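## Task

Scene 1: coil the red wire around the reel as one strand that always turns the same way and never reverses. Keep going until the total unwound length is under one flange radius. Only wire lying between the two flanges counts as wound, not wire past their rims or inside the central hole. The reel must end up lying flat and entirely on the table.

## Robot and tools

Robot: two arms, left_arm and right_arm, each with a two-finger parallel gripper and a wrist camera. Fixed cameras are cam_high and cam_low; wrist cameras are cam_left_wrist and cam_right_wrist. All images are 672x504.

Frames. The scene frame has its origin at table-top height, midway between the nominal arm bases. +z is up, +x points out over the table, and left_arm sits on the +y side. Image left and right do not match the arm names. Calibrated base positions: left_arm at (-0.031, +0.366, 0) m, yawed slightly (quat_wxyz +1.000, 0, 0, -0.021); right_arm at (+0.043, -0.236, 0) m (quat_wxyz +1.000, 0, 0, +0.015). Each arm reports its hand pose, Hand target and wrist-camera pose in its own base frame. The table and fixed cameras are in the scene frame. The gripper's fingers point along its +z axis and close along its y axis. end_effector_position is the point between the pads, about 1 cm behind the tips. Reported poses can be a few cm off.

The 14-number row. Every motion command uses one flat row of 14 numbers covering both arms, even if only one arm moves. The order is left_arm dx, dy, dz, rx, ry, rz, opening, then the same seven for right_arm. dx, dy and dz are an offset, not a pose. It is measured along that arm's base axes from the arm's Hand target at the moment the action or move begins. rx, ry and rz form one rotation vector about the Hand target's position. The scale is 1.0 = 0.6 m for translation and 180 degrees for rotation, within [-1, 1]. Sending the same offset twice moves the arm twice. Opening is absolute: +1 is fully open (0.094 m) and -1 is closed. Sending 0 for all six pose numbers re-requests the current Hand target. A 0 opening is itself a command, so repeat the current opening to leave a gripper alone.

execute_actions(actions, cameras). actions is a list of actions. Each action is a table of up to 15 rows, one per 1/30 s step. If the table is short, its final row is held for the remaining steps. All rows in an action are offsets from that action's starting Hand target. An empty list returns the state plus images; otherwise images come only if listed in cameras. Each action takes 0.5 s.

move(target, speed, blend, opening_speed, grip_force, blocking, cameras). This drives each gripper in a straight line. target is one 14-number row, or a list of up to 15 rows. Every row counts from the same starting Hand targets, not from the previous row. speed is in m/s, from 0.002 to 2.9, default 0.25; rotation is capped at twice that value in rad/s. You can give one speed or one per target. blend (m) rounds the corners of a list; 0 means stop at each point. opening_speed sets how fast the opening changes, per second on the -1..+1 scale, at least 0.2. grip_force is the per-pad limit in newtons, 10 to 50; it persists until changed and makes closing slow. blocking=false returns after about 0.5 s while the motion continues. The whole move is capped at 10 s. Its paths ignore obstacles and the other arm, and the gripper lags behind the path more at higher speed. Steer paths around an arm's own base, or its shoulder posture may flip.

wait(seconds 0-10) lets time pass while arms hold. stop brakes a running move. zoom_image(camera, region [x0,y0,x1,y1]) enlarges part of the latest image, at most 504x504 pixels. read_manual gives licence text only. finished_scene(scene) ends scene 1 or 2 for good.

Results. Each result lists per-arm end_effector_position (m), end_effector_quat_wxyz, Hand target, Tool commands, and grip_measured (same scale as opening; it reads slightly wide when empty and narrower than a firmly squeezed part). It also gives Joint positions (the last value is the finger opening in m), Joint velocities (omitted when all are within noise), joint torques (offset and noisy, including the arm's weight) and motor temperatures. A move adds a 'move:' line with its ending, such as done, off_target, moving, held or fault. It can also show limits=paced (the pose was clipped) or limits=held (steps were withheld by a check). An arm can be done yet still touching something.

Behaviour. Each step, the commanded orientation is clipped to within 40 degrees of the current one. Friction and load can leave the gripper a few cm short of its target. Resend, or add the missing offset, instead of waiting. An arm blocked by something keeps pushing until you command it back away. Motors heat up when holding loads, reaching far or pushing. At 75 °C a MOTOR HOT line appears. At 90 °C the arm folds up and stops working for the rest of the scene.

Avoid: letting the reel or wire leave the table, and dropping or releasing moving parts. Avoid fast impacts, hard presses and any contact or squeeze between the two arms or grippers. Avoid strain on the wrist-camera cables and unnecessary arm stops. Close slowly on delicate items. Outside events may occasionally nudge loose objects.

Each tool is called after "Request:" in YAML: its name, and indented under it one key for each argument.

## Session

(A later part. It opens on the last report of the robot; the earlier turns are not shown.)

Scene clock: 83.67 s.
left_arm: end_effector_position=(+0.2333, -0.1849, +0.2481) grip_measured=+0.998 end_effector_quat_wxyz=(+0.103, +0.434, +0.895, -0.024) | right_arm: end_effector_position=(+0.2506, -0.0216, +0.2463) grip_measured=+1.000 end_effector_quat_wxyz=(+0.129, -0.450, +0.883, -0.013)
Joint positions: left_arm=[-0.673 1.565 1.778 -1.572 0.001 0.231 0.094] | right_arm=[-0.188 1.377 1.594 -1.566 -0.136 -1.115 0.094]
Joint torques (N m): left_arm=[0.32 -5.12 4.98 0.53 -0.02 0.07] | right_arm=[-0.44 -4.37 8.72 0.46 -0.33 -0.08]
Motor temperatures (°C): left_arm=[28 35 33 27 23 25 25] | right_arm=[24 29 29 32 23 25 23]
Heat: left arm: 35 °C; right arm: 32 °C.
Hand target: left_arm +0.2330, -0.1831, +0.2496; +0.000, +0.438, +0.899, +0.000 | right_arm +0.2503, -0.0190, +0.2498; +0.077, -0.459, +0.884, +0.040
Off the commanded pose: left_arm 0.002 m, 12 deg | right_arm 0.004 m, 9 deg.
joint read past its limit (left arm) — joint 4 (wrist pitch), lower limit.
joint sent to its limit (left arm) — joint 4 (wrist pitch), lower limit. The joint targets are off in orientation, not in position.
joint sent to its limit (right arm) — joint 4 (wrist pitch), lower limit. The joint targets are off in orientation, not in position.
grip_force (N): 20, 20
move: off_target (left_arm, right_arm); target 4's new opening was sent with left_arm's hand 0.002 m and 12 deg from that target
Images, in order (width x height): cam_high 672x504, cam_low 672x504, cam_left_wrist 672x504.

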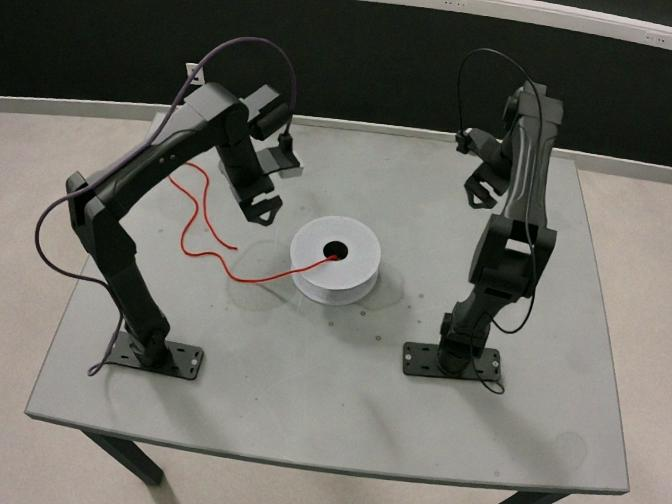

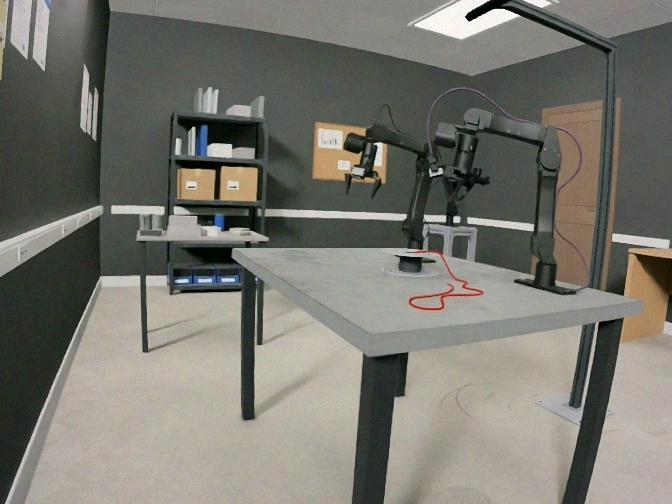

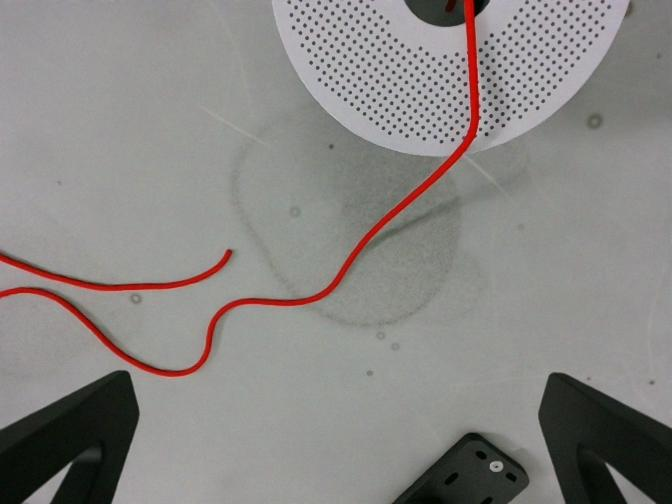

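Request:
move:
  target:
    - [0,0.35,0,0,0,0,1,0,0,0,0,0,0,-0.85]
    - [0,0.35,0,0,0,0,1,-0.082,0.457,-0.1,-0.0455,0.0319,0,-0.85]
  cameras: ["cam_high","cam_right_wrist"]

Scene clock: 91.40 s.
left_arm: end_effector_position=(+0.2348, +0.0261, +0.2466) grip_measured=+0.998 end_effector_quat_wxyz=(+0.101, +0.433, +0.893, +0.063) | right_arm: end_effector_position=(+0.2506, -0.0216, +0.2463) grip_measured=-0.557 end_effector_quat_wxyz=(+0.129, -0.450, +0.883, -0.013)
Joint positions: left_arm=[0.107 1.315 1.553 -1.57 0.001 1.01 0.094] | right_arm=[-0.188 1.377 1.594 -1.566 -0.136 -1.115 0.021]
Joint velocities: left_arm=[within noise] | right_arm=[0.007 -0.007 0.012 -0.051 0.022 -0.037 -0.012]
Joint torques (N m): left_arm=[0.29 -3.4 5.42 0.56 -0.02 0.07] | right_arm=[-0.42 -4.26 8.72 0.47 -0.32 -0.1]
Heat: left arm: 34 °C; right arm: 32 °C.
Hand target: left_arm +0.2330, +0.0269, +0.2496; +0.000, +0.438, +0.899, +0.000 | right_arm +0.2503, -0.0190, +0.2498; +0.077, -0.459, +0.884, +0.040 (not the last commanded pose)
Off the commanded pose: left_arm 0.004 m, 14 deg | right_arm 0.287 m, 15 deg.
joint read past its limit (left arm) — joint 4 (wrist pitch), lower limit.
joint sent to its limit (left arm) — joint 4 (wrist pitch), lower limit.
joint sent to its limit (right arm) — joint 4 (wrist pitch), lower limit.
grip_force (N): 20, 20
move: moving (right_arm; no rest 5 s after the path stopped at target 1), off_target (left_arm); path passed 1 of 2 targets
Images, in order (width x height): cam_high 672x504, cam_right_wrist 672x504.

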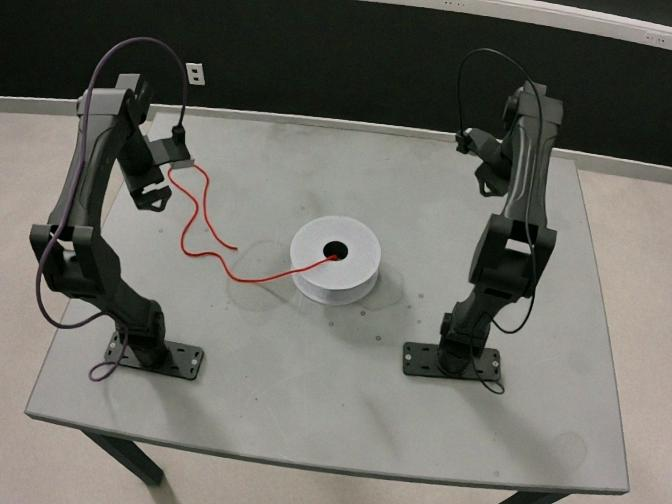

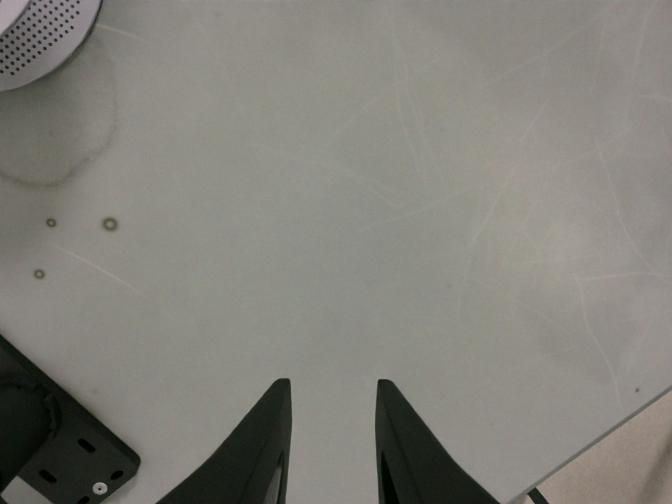

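Request:
move:
  target: [0,0,0,0,0,0,1,-0.082,0.457,-0.1,-0.0455,0.0319,0,-0.85]
  cameras: ["cam_right_wrist"]

Request:
zoom_image:
  camera: "cam_right_wrist"
  region: [200, 100, 500, 330]

Scene clock: 94.30 s.
left_arm: end_effector_position=(+0.2348, +0.0261, +0.2466) grip_measured=+0.998 end_effector_quat_wxyz=(+0.101, +0.433, +0.893, +0.063) | right_arm: end_effector_position=(+0.1989, +0.2554, +0.1861) grip_measured=-0.848 end_effector_quat_wxyz=(+0.000, -0.466, +0.885, +0.004)
Joint positions: left_arm=[0.107 1.315 1.553 -1.57 0.001 1.01 0.094] | right_arm=[0.902 1.793 1.796 -1.57 -0.008 -0.067 0.007]
Joint torques (N m): left_arm=[0.31 -3.38 5.42 0.56 -0.02 0.07] | right_arm=[-0.14 -9.03 8.98 0.09 0.05 0.08]
Heat: left arm: 34 °C; right arm: 32 °C.
Hand target: left_arm +0.2330, +0.0269, +0.2496; +0.000, +0.438, +0.899, +0.000 | right_arm +0.2010, +0.2553, +0.1897; +0.000, -0.461, +0.887, +0.000
Off the commanded pose: left_arm 0.004 m, 14 deg | right_arm 0.004 m, 1 deg.
joint read past its limit (left arm) — joint 4 (wrist pitch), lower limit.
joint sent to its limit (left arm) — joint 4 (wrist pitch), lower limit. The joint targets are off in orientation, not in position.
joint sent to its limit (right arm) — joint 4 (wrist pitch), lower limit. The joint targets still meet the commanded pose.
grip_force (N): 20, 20
move: off_target (left_arm)
Images, in order (width x height): cam_right_wrist 672x504.

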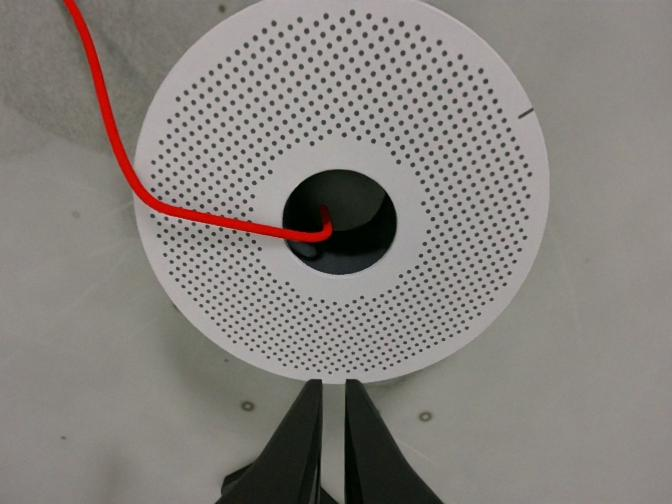

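Scaled by 1.680 from the camera's 672x504 image, which has a finer 960x720 frame.

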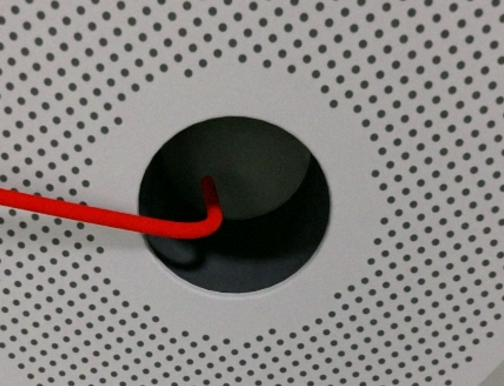

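Request:
move:
  target: [0,0,0,0,0,0,1,0.0142,-0.0057,-0.146,0,0,0,-1]
  cameras: ["cam_right_wrist","cam_low","cam_high"]
  speed: 0.12

Request:
zoom_image:
  camera: "cam_low"
  region: [360, 200, 480, 300]

Scene clock: 100.10 s.
left_arm: end_effector_position=(+0.2348, +0.0261, +0.2466) grip_measured=+0.998 end_effector_quat_wxyz=(+0.101, +0.433, +0.893, +0.063) | right_arm: end_effector_position=(+0.2066, +0.2541, +0.1037) grip_measured=-0.969 end_effector_quat_wxyz=(-0.005, -0.460, +0.888, +0.002)
Joint positions: left_arm=[0.107 1.315 1.553 -1.57 0.001 1.01 0.094] | right_arm=[0.881 1.793 1.466 -1.251 -0.008 -0.076 0.001]
Joint torques (N m): left_arm=[0.28 -3.38 5.42 0.56 -0.02 0.08] | right_arm=[-0.66 -10.18 6.06 0.36 0.06 -0.11]
Heat: left arm: 33 °C; right arm: 32 °C.
Hand target: left_arm +0.2330, +0.0269, +0.2496; +0.000, +0.438, +0.899, +0.000 | right_arm +0.2097, +0.2519, +0.1022; +0.000, -0.461, +0.887, +0.000
Off the commanded pose: left_arm 0.004 m, 14 deg | right_arm 0.004 m, 1 deg.
joint read past its limit (left arm) — joint 4 (wrist pitch), lower limit.
joint sent to its limit (left arm) — joint 4 (wrist pitch), lower limit. The joint targets are off in orientation, not in position.
grip_force (N): 20, 20
move: off_target (left_arm)
Images, in order (width x height): cam_high 672x504, cam_low 672x504, cam_right_wrist 672x504.

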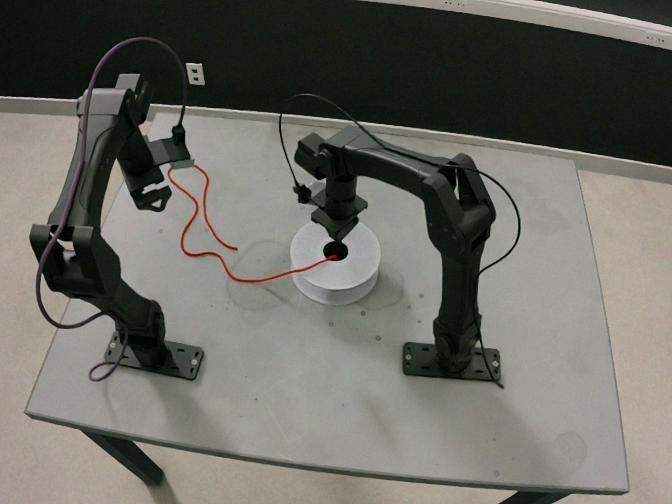

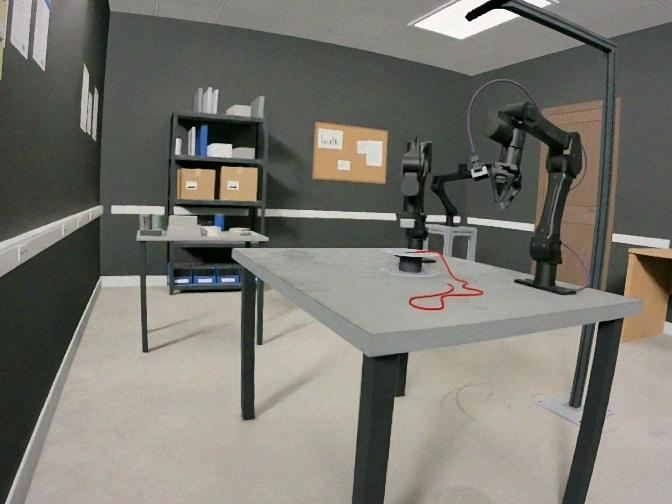

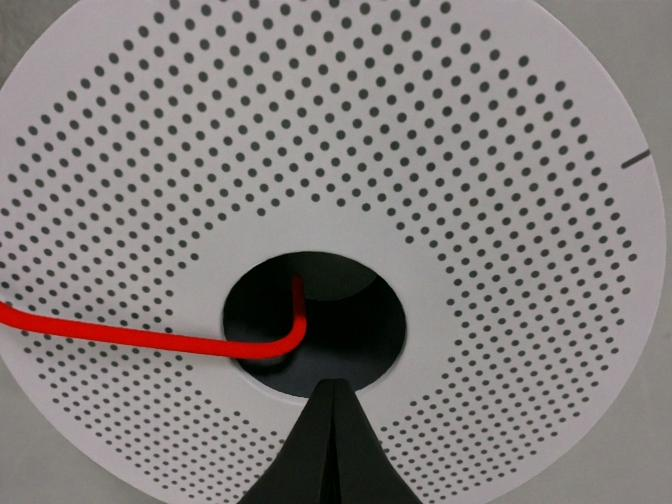

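Scaled by 4.200 from the camera's 672x504 image, which has a finer 960x720 frame.

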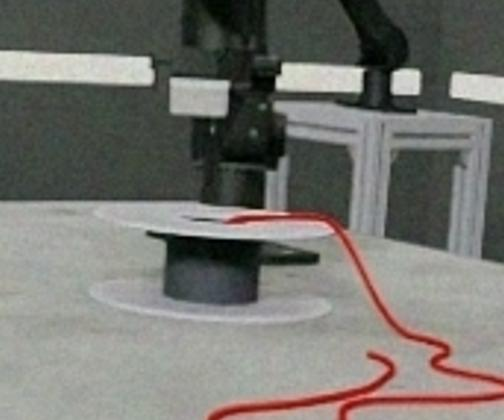

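Request:
move:
  target: [0,0,0,0,0,0,1,0.0025,-0.005,-0.0685,0,0,0,-1]
  cameras: ["cam_right_wrist","cam_low"]
  speed: 0.04

Request:
zoom_image:
  camera: "cam_low"
  region: [360, 200, 480, 300]

Scene clock: 103.63 s.
left_arm: end_effector_position=(+0.2348, +0.0261, +0.2466) grip_measured=+0.998 end_effector_quat_wxyz=(+0.101, +0.433, +0.893, +0.063) | right_arm: end_effector_position=(+0.2088, +0.2522, +0.0692) grip_measured=-0.969 end_effector_quat_wxyz=(+0.005, -0.461, +0.888, +0.006)
Joint positions: left_arm=[0.107 1.315 1.553 -1.57 0.001 1.01 0.094] | right_arm=[0.872 1.793 1.328 -1.091 -0.008 -0.085 0.001]
Joint torques (N m): left_arm=[0.29 -3.38 5.39 0.56 -0.02 0.08] | right_arm=[-0.83 -8.39 6.04 0.37 0.07 -0.1]
Heat: left arm: 33 °C; right arm: 32 °C.
Hand target: left_arm +0.2330, +0.0269, +0.2496; +0.000, +0.438, +0.899, +0.000 | right_arm +0.2112, +0.2489, +0.0611; +0.000, -0.461, +0.887, +0.000
Off the commanded pose: left_arm 0.004 m, 14 deg | right_arm 0.009 m, 1 deg.
joint read past its limit (left arm) — joint 4 (wrist pitch), lower limit.
joint sent to its limit (left arm) — joint 4 (wrist pitch), lower limit. The joint targets are off in orientation, not in position.
grip_force (N): 20, 20
move: off_target (left_arm)
Images, in order (width x height): cam_low 672x504, cam_right_wrist 672x504.

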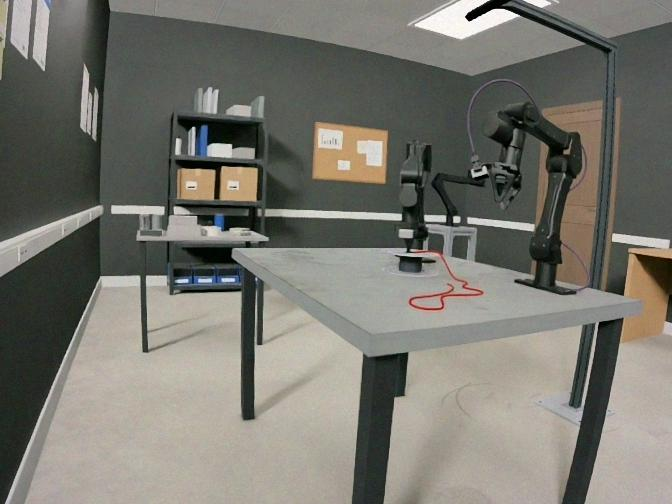

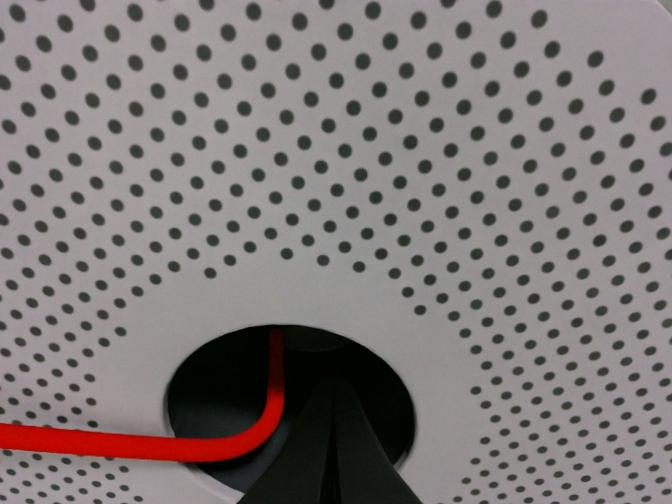

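Scaled by 4.200 from the camera's 672x504 image, which has a finer 960x720 frame.

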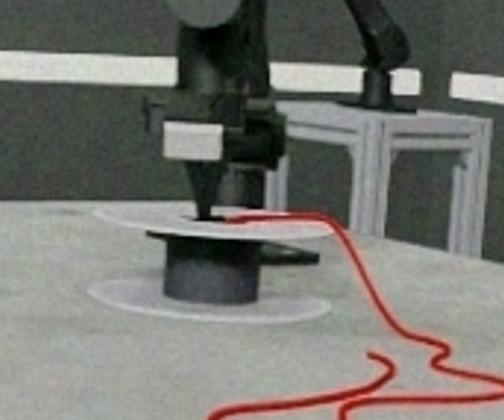

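Request:
move:
  target: [0,0,0,0,0,0,1,0.001,-0.001,-0.0155,0,0,0,-1]
  cameras: ["cam_right_wrist"]
  speed: 0.04

Request:
zoom_image:
  camera: "cam_right_wrist"
  region: [100, 280, 500, 504]

Scene clock: 105.33 s.
left_arm: end_effector_position=(+0.2348, +0.0261, +0.2466) grip_measured=+0.998 end_effector_quat_wxyz=(+0.101, +0.433, +0.893, +0.063) | right_arm: end_effector_position=(+0.2089, +0.2524, +0.0603) grip_measured=-0.969 end_effector_quat_wxyz=(+0.006, -0.462, +0.887, +0.007)
Joint positions: left_arm=[0.107 1.315 1.553 -1.57 0.001 1.01 0.094] | right_arm=[0.872 1.801 1.301 -1.055 -0.008 -0.088 0.001]
Joint torques (N m): left_arm=[0.31 -3.38 5.42 0.56 -0.02 0.08] | right_arm=[-0.94 -8.35 5.96 0.38 0.06 -0.11]
Heat: left arm: 33 °C; right arm: 31 °C.
Hand target: left_arm +0.2330, +0.0269, +0.2496; +0.000, +0.438, +0.899, +0.000 | right_arm +0.2117, +0.2482, +0.0517; +0.000, -0.461, +0.887, +0.000
Off the commanded pose: left_arm 0.004 m, 14 deg | right_arm 0.010 m, 1 deg.
joint read past its limit (left arm) — joint 4 (wrist pitch), lower limit.
joint sent to its limit (left arm) — joint 4 (wrist pitch), lower limit. The joint targets are off in orientation, not in position.
grip_force (N): 20, 20
move: off_target (left_arm)
Images, in order (width x height): cam_right_wrist 672x504.

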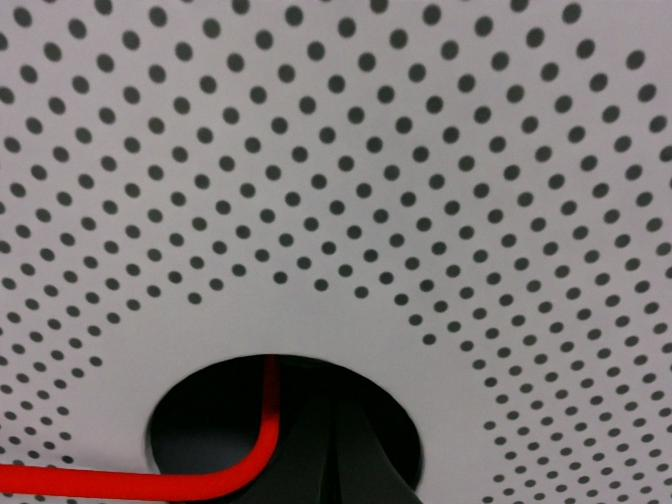

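Scaled by 1.260 from the camera's 672x504 image, which has a finer 960x720 frame.

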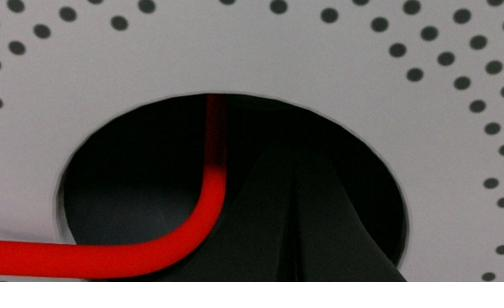

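Request:
move:
  target: [0,0,0,0,0,0,1,-0.010,0.007,-0.002,0,0,0,-0.55]
  cameras: ["cam_right_wrist"]
  speed: 0.02

Request:
zoom_image:
  camera: "cam_right_wrist"
  region: [100, 280, 500, 504]

Scene clock: 107.83 s.
left_arm: end_effector_position=(+0.2348, +0.0261, +0.2466) grip_measured=+0.998 end_effector_quat_wxyz=(+0.101, +0.433, +0.893, +0.063) | right_arm: end_effector_position=(+0.2072, +0.2535, +0.0591) grip_measured=-0.552 end_effector_quat_wxyz=(+0.006, -0.463, +0.887, +0.007)
Joint positions: left_arm=[0.107 1.315 1.553 -1.57 0.001 1.01 0.094] | right_arm=[0.878 1.801 1.296 -1.05 -0.009 -0.084 0.021]
Joint torques (N m): left_arm=[0.31 -3.38 5.42 0.57 -0.02 0.07] | right_arm=[0.57 -8.36 5.81 0.4 0.05 0.11]
Heat: left arm: 33 °C; right arm: 31 °C.
Hand target: left_arm +0.2330, +0.0269, +0.2496; +0.000, +0.438, +0.899, +0.000 | right_arm +0.2057, +0.2525, +0.0505; +0.000, -0.461, +0.887, +0.000
Off the commanded pose: left_arm 0.004 m, 14 deg | right_arm 0.009 m, 1 deg.
joint read past its limit (left arm) — joint 4 (wrist pitch), lower limit.
joint sent to its limit (left arm) — joint 4 (wrist pitch), lower limit. The joint targets are off in orientation, not in position.
grip_force (N): 20, 20
move: off_target (left_arm)
Images, in order (width x height): cam_right_wrist 672x504.

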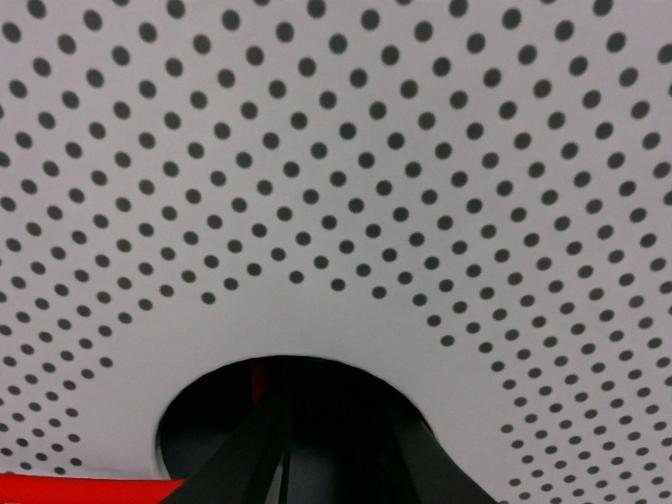

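Scaled by 1.260 from the camera's 672x504 image, which has a finer 960x720 frame.

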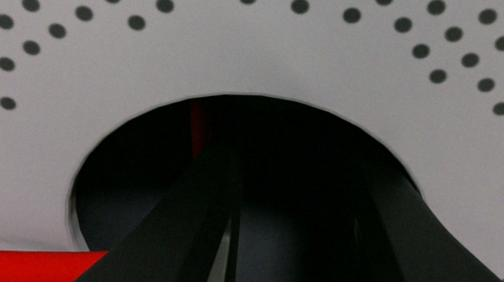

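Request:
move:
  target: [0,0,0,0,0,0,1,-0.003,0.003,0,0,0,0,-0.15]
  cameras: ["cam_right_wrist","cam_high"]
  speed: 0.02
  opening_speed: 0.3

Request:
zoom_image:
  camera: "cam_right_wrist"
  region: [100, 280, 500, 504]

Scene clock: 110.50 s.
left_arm: end_effector_position=(+0.2348, +0.0261, +0.2466) grip_measured=+0.998 end_effector_quat_wxyz=(+0.101, +0.433, +0.893, +0.063) | right_arm: end_effector_position=(+0.2063, +0.2547, +0.0591) grip_measured=-0.191 end_effector_quat_wxyz=(+0.009, -0.464, +0.886, +0.002)
Joint positions: left_arm=[0.107 1.315 1.553 -1.57 0.001 1.01 0.094] | right_arm=[0.888 1.801 1.296 -1.048 0.003 -0.076 0.038]
Joint torques (N m): left_arm=[0.32 -3.37 5.42 0.56 -0.02 0.07] | right_arm=[0.28 -8.35 6.09 0.37 -0.03 0.12]
Heat: left arm: 33 °C; right arm: 31 °C.
Hand target: left_arm +0.2330, +0.0269, +0.2496; +0.000, +0.438, +0.899, +0.000 | right_arm +0.2039, +0.2542, +0.0505; +0.000, -0.461, +0.887, +0.000
Off the commanded pose: left_arm 0.004 m, 14 deg | right_arm 0.009 m, 1 deg.
joint read past its limit (left arm) — joint 4 (wrist pitch), lower limit.
joint sent to its limit (left arm) — joint 4 (wrist pitch), lower limit. The joint targets are off in orientation, not in position.
grip_force (N): 20, 20
move: off_target (left_arm)
Images, in order (width x height): cam_high 672x504, cam_right_wrist 672x504.

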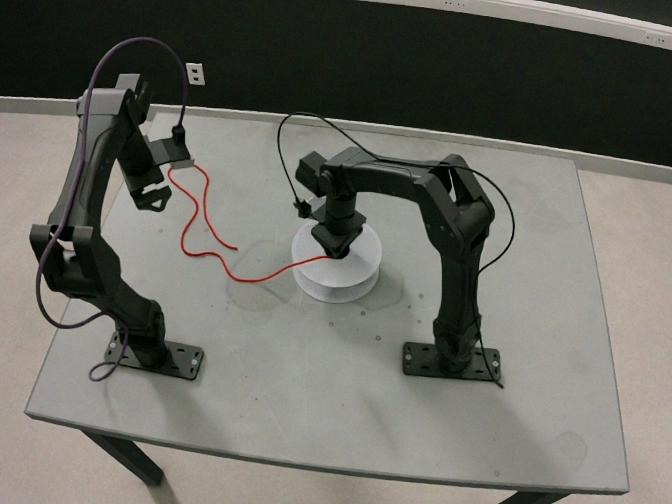

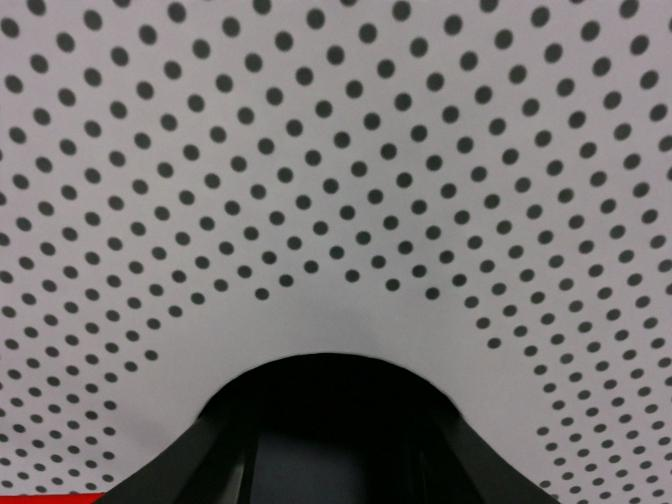

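Scaled by 1.260 from the camera's 672x504 image, which has a finer 960x720 frame.

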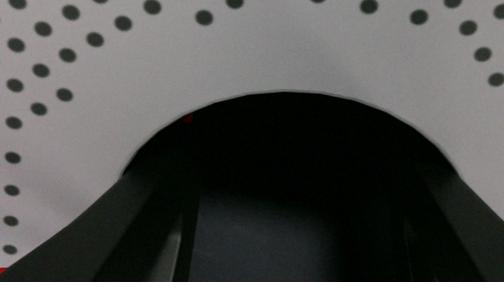

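Request:
move:
  target: [0,0,0,0,0,0,1,0,0,0,0,0,0,0.0]
  grip_force: 25

Request:
move:
  target: [0,0,0,0,0,0,1,0,0,0,0,0,0.43,0.0]
  cameras: ["cam_right_wrist","cam_high","cam_low"]
  speed: 0.15

Request:
zoom_image:
  camera: "cam_high"
  region: [150, 150, 400, 310]

Scene clock: 113.27 s.
left_arm: end_effector_position=(+0.2348, +0.0261, +0.2466) grip_measured=+0.998 end_effector_quat_wxyz=(+0.101, +0.433, +0.893, +0.063) | right_arm: end_effector_position=(+0.2063, +0.2547, +0.0591) grip_measured=-0.191 end_effector_quat_wxyz=(+0.009, -0.464, +0.886, +0.002)
Joint positions: left_arm=[0.107 1.315 1.553 -1.57 0.001 1.01 0.094] | right_arm=[0.888 1.801 1.296 -1.048 0.003 -0.076 0.038]
Joint torques (N m): left_arm=[0.31 -3.38 5.39 0.56 -0.02 0.07] | right_arm=[0.31 -8.29 5.98 0.39 -0.04 0.11]
Heat: left arm: 33 °C; right arm: 31 °C.
Hand target: left_arm +0.2330, +0.0269, +0.2496; +0.000, +0.438, +0.899, +0.000 | right_arm +0.2039, +0.2542, +0.0505; +0.000, -0.461, +0.887, +0.000
Off the commanded pose: left_arm 0.004 m, 14 deg | right_arm 0.009 m, 1 deg.
joint read past its limit (left arm) — joint 4 (wrist pitch), lower limit.
joint sent to its limit (left arm) — joint 4 (wrist pitch), lower limit. The joint targets are off in orientation, not in position.
grip_force (N): 25, 25
move: off_target (left_arm)

Scene clock: 118.37 s.
left_arm: end_effector_position=(+0.2348, +0.0261, +0.2466) grip_measured=+0.998 end_effector_quat_wxyz=(+0.101, +0.433, +0.893, +0.063) | right_arm: end_effector_position=(+0.2125, +0.2580, +0.0607) grip_measured=-0.154 end_effector_quat_wxyz=(-0.020, +0.907, -0.420, +0.015)
Joint positions: left_arm=[0.107 1.315 1.553 -1.57 0.001 1.01 0.094] | right_arm=[0.889 1.796 1.296 -1.023 0.019 -1.387 0.04]
Joint torques (N m): left_arm=[0.29 -3.38 5.42 0.56 -0.02 0.08] | right_arm=[0.24 -8.09 6.01 0.2 -0.2 -0.32]
Heat: left arm: 33 °C; right arm: 31 °C.
Hand target: left_arm +0.2330, +0.0269, +0.2496; +0.000, +0.438, +0.899, +0.000 | right_arm +0.2039, +0.2543, +0.0506; +0.000, +0.915, -0.404, +0.000
Off the commanded pose: left_arm 0.004 m, 14 deg | right_arm 0.014 m, 3 deg.
joint read past its limit (left arm) — joint 4 (wrist pitch), lower limit.
joint sent to its limit (left arm) — joint 4 (wrist pitch), lower limit. The joint targets are off in orientation, not in position.
grip_force (N): 25, 25
move: off_target (left_arm, right_arm)
Images, in order (width x height): cam_high 672x504, cam_low 672x504, cam_right_wrist 672x504.

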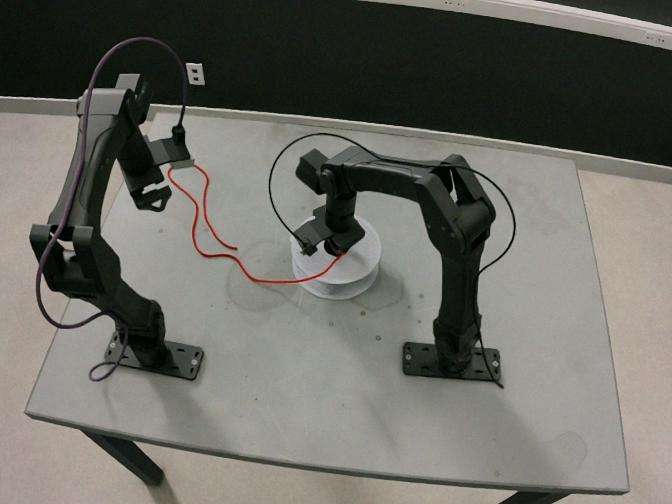

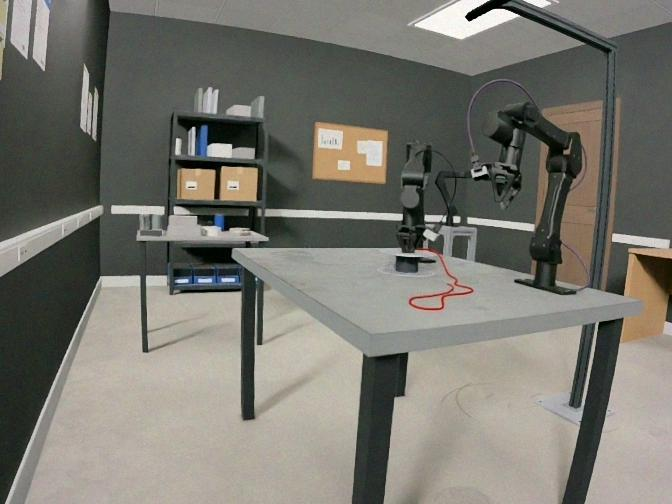

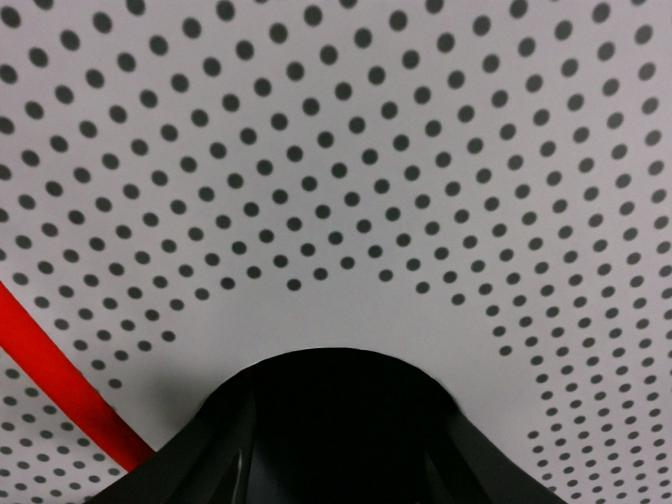

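Scaled by 2.016 from the camera's 672x504 image, which has a finer 960x720 frame.

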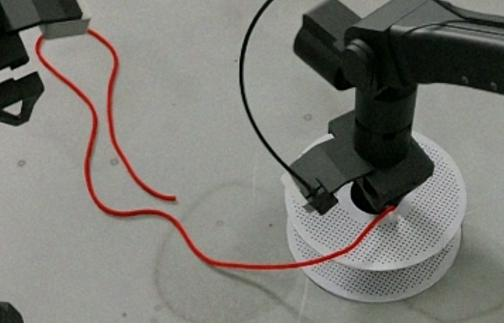

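Request:
move:
  target:
    - [0,0,0,0,0,0,1,0,0,0,0,0,0,-0.9]
    - [0,0,0,0,0,0,1,0,0,0.1,0,0,0,-0.9]
  cameras: ["cam_right_wrist","cam_high"]
  speed: 0.05
  grip_force: 40

Request:
zoom_image:
  camera: "cam_high"
  region: [270, 180, 400, 310]

Scene clock: 123.80 s.
left_arm: end_effector_position=(+0.2348, +0.0261, +0.2466) grip_measured=+0.998 end_effector_quat_wxyz=(+0.101, +0.433, +0.893, +0.063) | right_arm: end_effector_position=(+0.2061, +0.2503, +0.0987) grip_measured=-0.898 end_effector_quat_wxyz=(+0.013, +0.912, -0.409, +0.006)
Joint positions: left_arm=[0.107 1.315 1.553 -1.57 0.001 1.01 0.094] | right_arm=[0.889 1.797 1.45 -1.247 0.018 -1.409 0.005]
Joint torques (N m): left_arm=[0.29 -3.38 5.39 0.56 -0.02 0.08] | right_arm=[0.25 -11.54 9.13 -0.01 -0.2 -0.11]
Heat: left arm: 33 °C; right arm: 31 °C.
Hand target: left_arm +0.2330, +0.0269, +0.2496; +0.000, +0.438, +0.899, +0.000 | right_arm +0.2039, +0.2542, +0.1105; +0.000, +0.915, -0.404, +0.000
Off the commanded pose: left_arm 0.004 m, 14 deg | right_arm 0.013 m, 2 deg.
joint read past its limit (left arm) — joint 4 (wrist pitch), lower limit.
joint sent to its limit (left arm) — joint 4 (wrist pitch), lower limit. The joint targets are off in orientation, not in position.
grip_force (N): 40, 40
move: off_target (left_arm, right_arm)
Images, in order (width x height): cam_high 672x504, cam_right_wrist 672x504.

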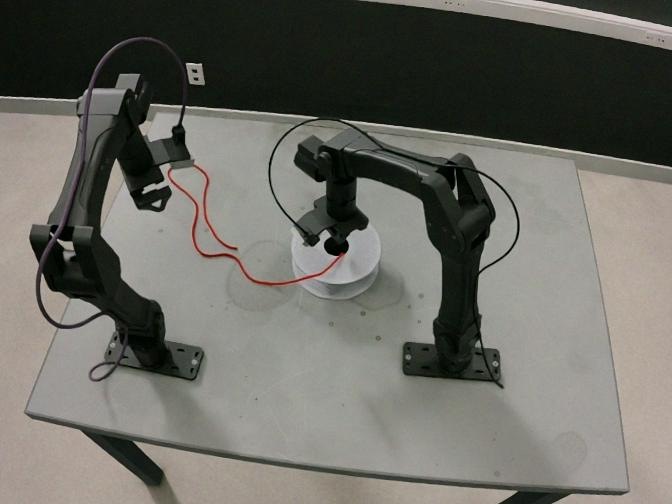

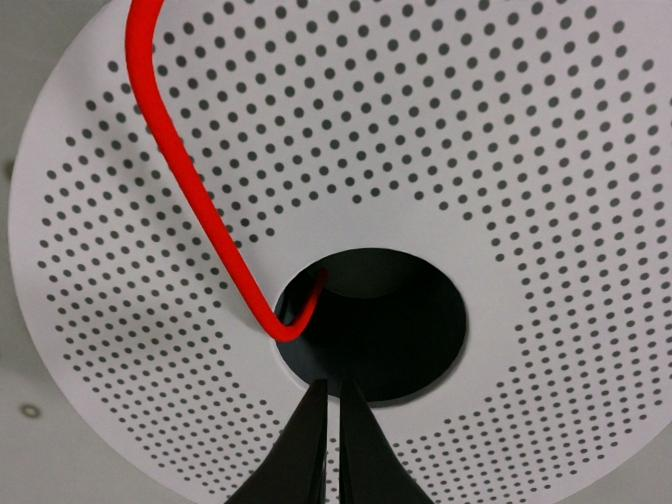

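Scaled by 3.877 from the camera's 672x504 image, which has a finer 960x720 frame.

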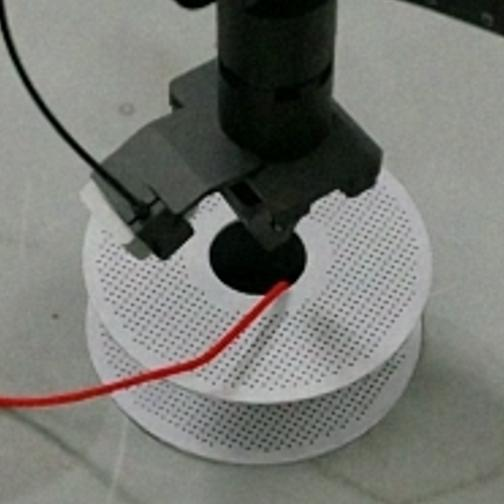

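Request:
move:
  target: [0,0,0,0,0,0,1,0.0127,0.0147,0.0075,0,0,-0.96,-0.9]
  cameras: ["cam_right_wrist","cam_high"]
  speed: 0.4

Scene clock: 130.73 s.
left_arm: end_effector_position=(+0.2348, +0.0261, +0.2466) grip_measured=+0.998 end_effector_quat_wxyz=(+0.101, +0.433, +0.893, +0.063) | right_arm: end_effector_position=(+0.2120, +0.2616, +0.1153) grip_measured=-0.898 end_effector_quat_wxyz=(+0.004, +0.342, +0.940, +0.007)
Joint positions: left_arm=[0.107 1.315 1.553 -1.57 0.001 1.01 0.094] | right_arm=[0.889 1.802 1.524 -1.275 0.004 1.587 0.005]
Joint torques (N m): left_arm=[0.29 -3.38 5.41 0.56 -0.02 0.08] | right_arm=[0.08 -8.46 9.31 0.06 -0.06 0.1]
Heat: left arm: 33 °C; right arm: 31 °C.
Hand target: left_arm +0.2330, +0.0269, +0.2496; +0.000, +0.438, +0.899, +0.000 | right_arm +0.2115, +0.2631, +0.1151; +0.000, +0.346, +0.938, +0.000
Off the commanded pose: left_arm 0.004 m, 14 deg | right_arm 0.002 m, 1 deg.
joint read past its limit (left arm) — joint 4 (wrist pitch), lower limit.
joint sent to its limit (left arm) — joint 4 (wrist pitch), lower limit. The joint targets are off in orientation, not in position.
grip_force (N): 40, 40
move: off_target (left_arm)
Images, in order (width x height): cam_high 672x504, cam_right_wrist 672x504.

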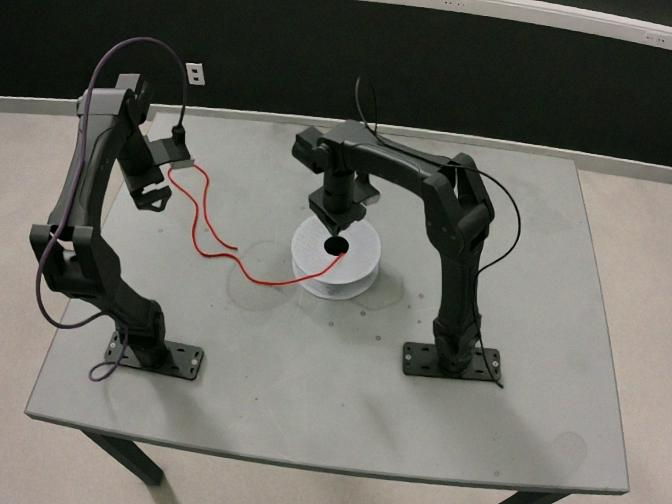

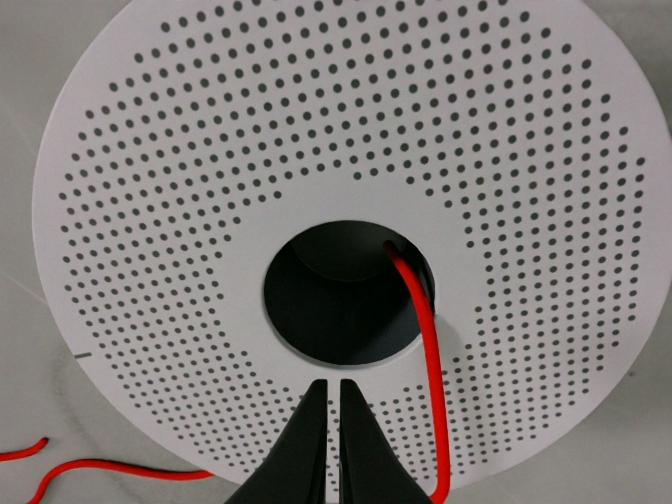

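Request:
move:
  target: [0,0,0,0,0,0,1,0.0035,-0.001,-0.1077,0,0,0,-0.95]
  cameras: ["cam_right_wrist"]
  speed: 0.05

Request:
zoom_image:
  camera: "cam_right_wrist"
  region: [100, 280, 500, 504]

Scene clock: 134.70 s.
left_arm: end_effector_position=(+0.2348, +0.0261, +0.2466) grip_measured=+0.998 end_effector_quat_wxyz=(+0.101, +0.433, +0.893, +0.063) | right_arm: end_effector_position=(+0.2149, +0.2652, +0.0593) grip_measured=-0.948 end_effector_quat_wxyz=(+0.005, +0.342, +0.939, +0.010)
Joint positions: left_arm=[0.107 1.315 1.553 -1.57 0.001 1.01 0.094] | right_arm=[0.889 1.846 1.354 -1.057 0.004 1.588 0.002]
Joint torques (N m): left_arm=[0.29 -3.38 5.41 0.56 -0.02 0.08] | right_arm=[-0.47 -8.75 6.05 0.35 -0.07 0.03]
Heat: left arm: 33 °C; right arm: 31 °C.
Hand target: left_arm +0.2330, +0.0269, +0.2496; +0.000, +0.438, +0.899, +0.000 | right_arm +0.2136, +0.2625, +0.0505; +0.000, +0.346, +0.938, +0.000
Off the commanded pose: left_arm 0.004 m, 14 deg | right_arm 0.009 m, 1 deg.
joint read past its limit (left arm) — joint 4 (wrist pitch), lower limit.
joint sent to its limit (left arm) — joint 4 (wrist pitch), lower limit. The joint targets are off in orientation, not in position.
grip_force (N): 40, 40
move: off_target (left_arm)
Images, in order (width x height): cam_right_wrist 672x504.

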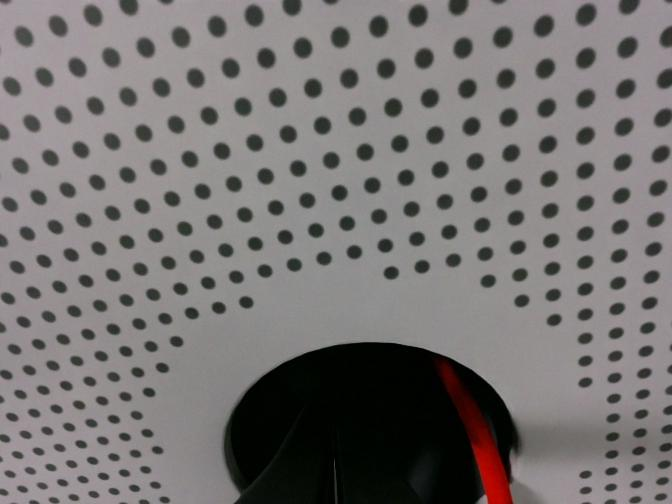

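Scaled by 1.260 from the camera's 672x504 image, which has a finer 960x720 frame.

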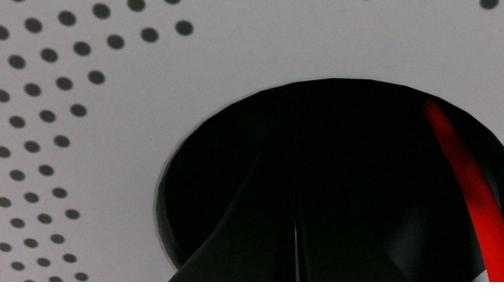

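Request:
move:
  target: [0,0,0,0,0,0,1,-0.009,-0.011,0,0,0,0,-0.6]
  cameras: []
  speed: 0.03
  opening_speed: 0.4

Request:
move:
  target: [0,0,0,0,0,0,1,0,0,0,0,0,0,0]
  cameras: ["cam_right_wrist","cam_high"]
  speed: 0.03
  opening_speed: 0.4
  grip_force: 25

Scene clock: 137.67 s.
left_arm: end_effector_position=(+0.2348, +0.0261, +0.2466) grip_measured=+0.998 end_effector_quat_wxyz=(+0.101, +0.433, +0.893, +0.063) | right_arm: end_effector_position=(+0.2095, +0.2586, +0.0499) grip_measured=-0.602 end_effector_quat_wxyz=(+0.001, +0.342, +0.940, -0.001)
Joint positions: left_arm=[0.107 1.315 1.553 -1.57 0.001 1.01 0.094] | right_arm=[0.889 1.846 1.315 -1.042 0.004 1.588 0.019]
Joint torques (N m): left_arm=[0.31 -3.38 5.41 0.56 -0.02 0.07] | right_arm=[-0.49 -11.11 5.82 0.24 -0.06 0.04]
Heat: left arm: 33 °C; right arm: 32 °C.
Hand target: left_arm +0.2330, +0.0269, +0.2496; +0.000, +0.438, +0.899, +0.000 | right_arm +0.2082, +0.2559, +0.0505; +0.000, +0.346, +0.938, +0.000
Off the commanded pose: left_arm 0.004 m, 14 deg | right_arm 0.003 m, 0 deg.
joint read past its limit (left arm) — joint 4 (wrist pitch), lower limit.
joint sent to its limit (left arm) — joint 4 (wrist pitch), lower limit. The joint targets are off in orientation, not in position.
grip_force (N): 40, 40
move: off_target (left_arm)
No camera images: "cameras" was empty.

Scene clock: 139.37 s.
left_arm: end_effector_position=(+0.2348, +0.0261, +0.2466) grip_measured=+0.998 end_effector_quat_wxyz=(+0.101, +0.433, +0.893, +0.063) | right_arm: end_effector_position=(+0.2103, +0.2595, +0.0585) grip_measured=-0.188 end_effector_quat_wxyz=(+0.006, +0.342, +0.939, +0.011)
Joint positions: left_arm=[0.107 1.315 1.553 -1.57 0.001 1.01 0.094] | right_arm=[0.889 1.818 1.315 -1.044 0.004 1.588 0.038]
Joint torques (N m): left_arm=[0.31 -3.37 5.41 0.55 -0.02 0.08] | right_arm=[-0.4 -8.77 5.86 0.32 -0.08 0.03]
Heat: left arm: 33 °C; right arm: 32 °C.
Hand target: left_arm +0.2330, +0.0269, +0.2496; +0.000, +0.438, +0.899, +0.000 | right_arm +0.2083, +0.2559, +0.0505; +0.000, +0.346, +0.938, +0.000
Off the commanded pose: left_arm 0.004 m, 14 deg | right_arm 0.009 m, 1 deg.
joint read past its limit (left arm) — joint 4 (wrist pitch), lower limit.
joint sent to its limit (left arm) — joint 4 (wrist pitch), lower limit. The joint targets are off in orientation, not in position.
grip_force (N): 25, 25
move: off_target (left_arm)
Images, in order (width x height): cam_high 672x504, cam_right_wrist 672x504.

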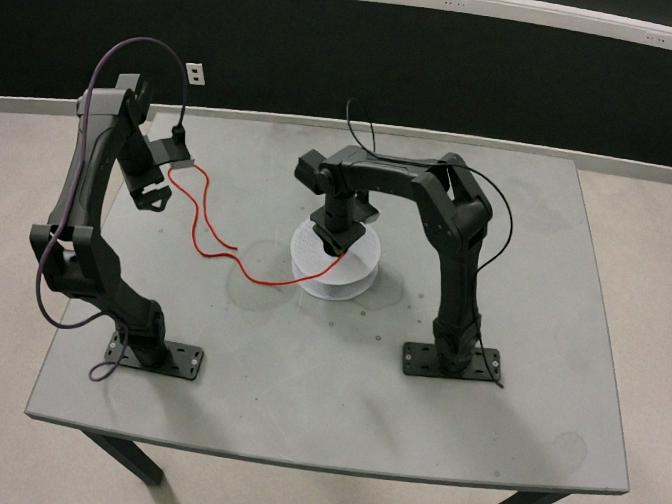

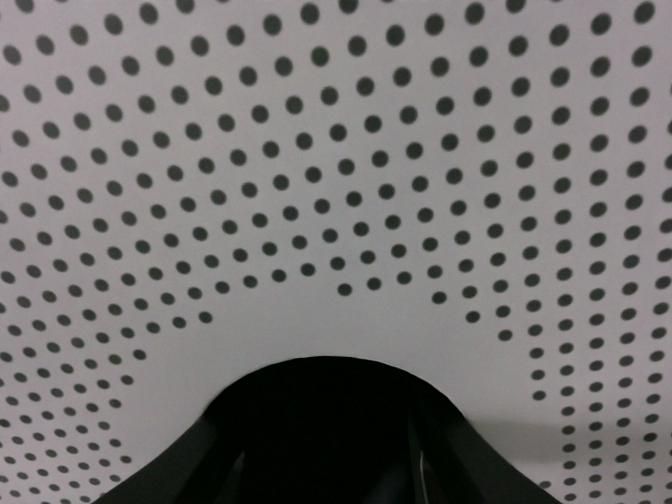

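Request:
move:
  target: [0,-0.2,-0.1,0,0,0,0,0,0,0,0,0,0,0]
  cameras: ["cam_left_wrist"]

Scene clock: 143.87 s.
left_arm: end_effector_position=(+0.2316, -0.0898, +0.1865) grip_measured=+0.002 end_effector_quat_wxyz=(-0.010, +0.439, +0.899, +0.003) | right_arm: end_effector_position=(+0.2103, +0.2595, +0.0585) grip_measured=-0.188 end_effector_quat_wxyz=(+0.006, +0.342, +0.939, +0.011)
Joint positions: left_arm=[-0.379 1.522 1.501 -1.569 -0.007 0.53 0.047] | right_arm=[0.889 1.818 1.315 -1.044 0.004 1.588 0.038]
Joint torques (N m): left_arm=[-0.46 -4.63 6.3 0.14 0.07 -0.06] | right_arm=[-0.39 -8.81 5.9 0.32 -0.07 0.05]
Heat: left arm: 33 °C; right arm: 32 °C.
Hand target: left_arm +0.2329, -0.0931, +0.1895; -0.001, +0.438, +0.899, +0.000 | right_arm +0.2083, +0.2559, +0.0505; +0.000, +0.346, +0.938, +0.000
Off the commanded pose: left_arm 0.005 m, 1 deg | right_arm 0.009 m, 1 deg.
grip_force (N): 25, 25
move: done
Images, in order (width x height): cam_left_wrist 672x504.

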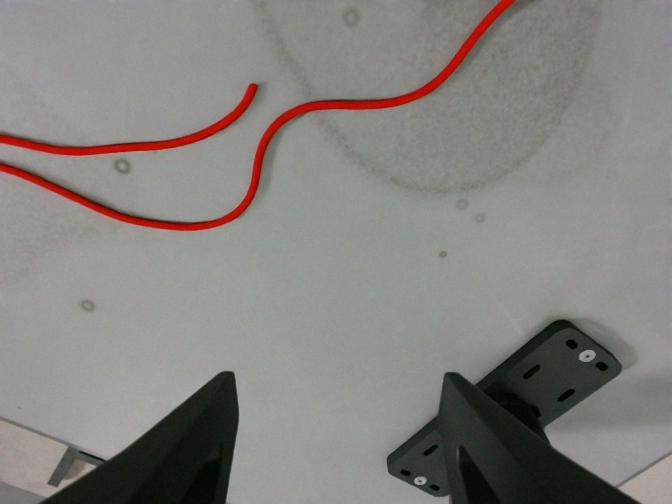

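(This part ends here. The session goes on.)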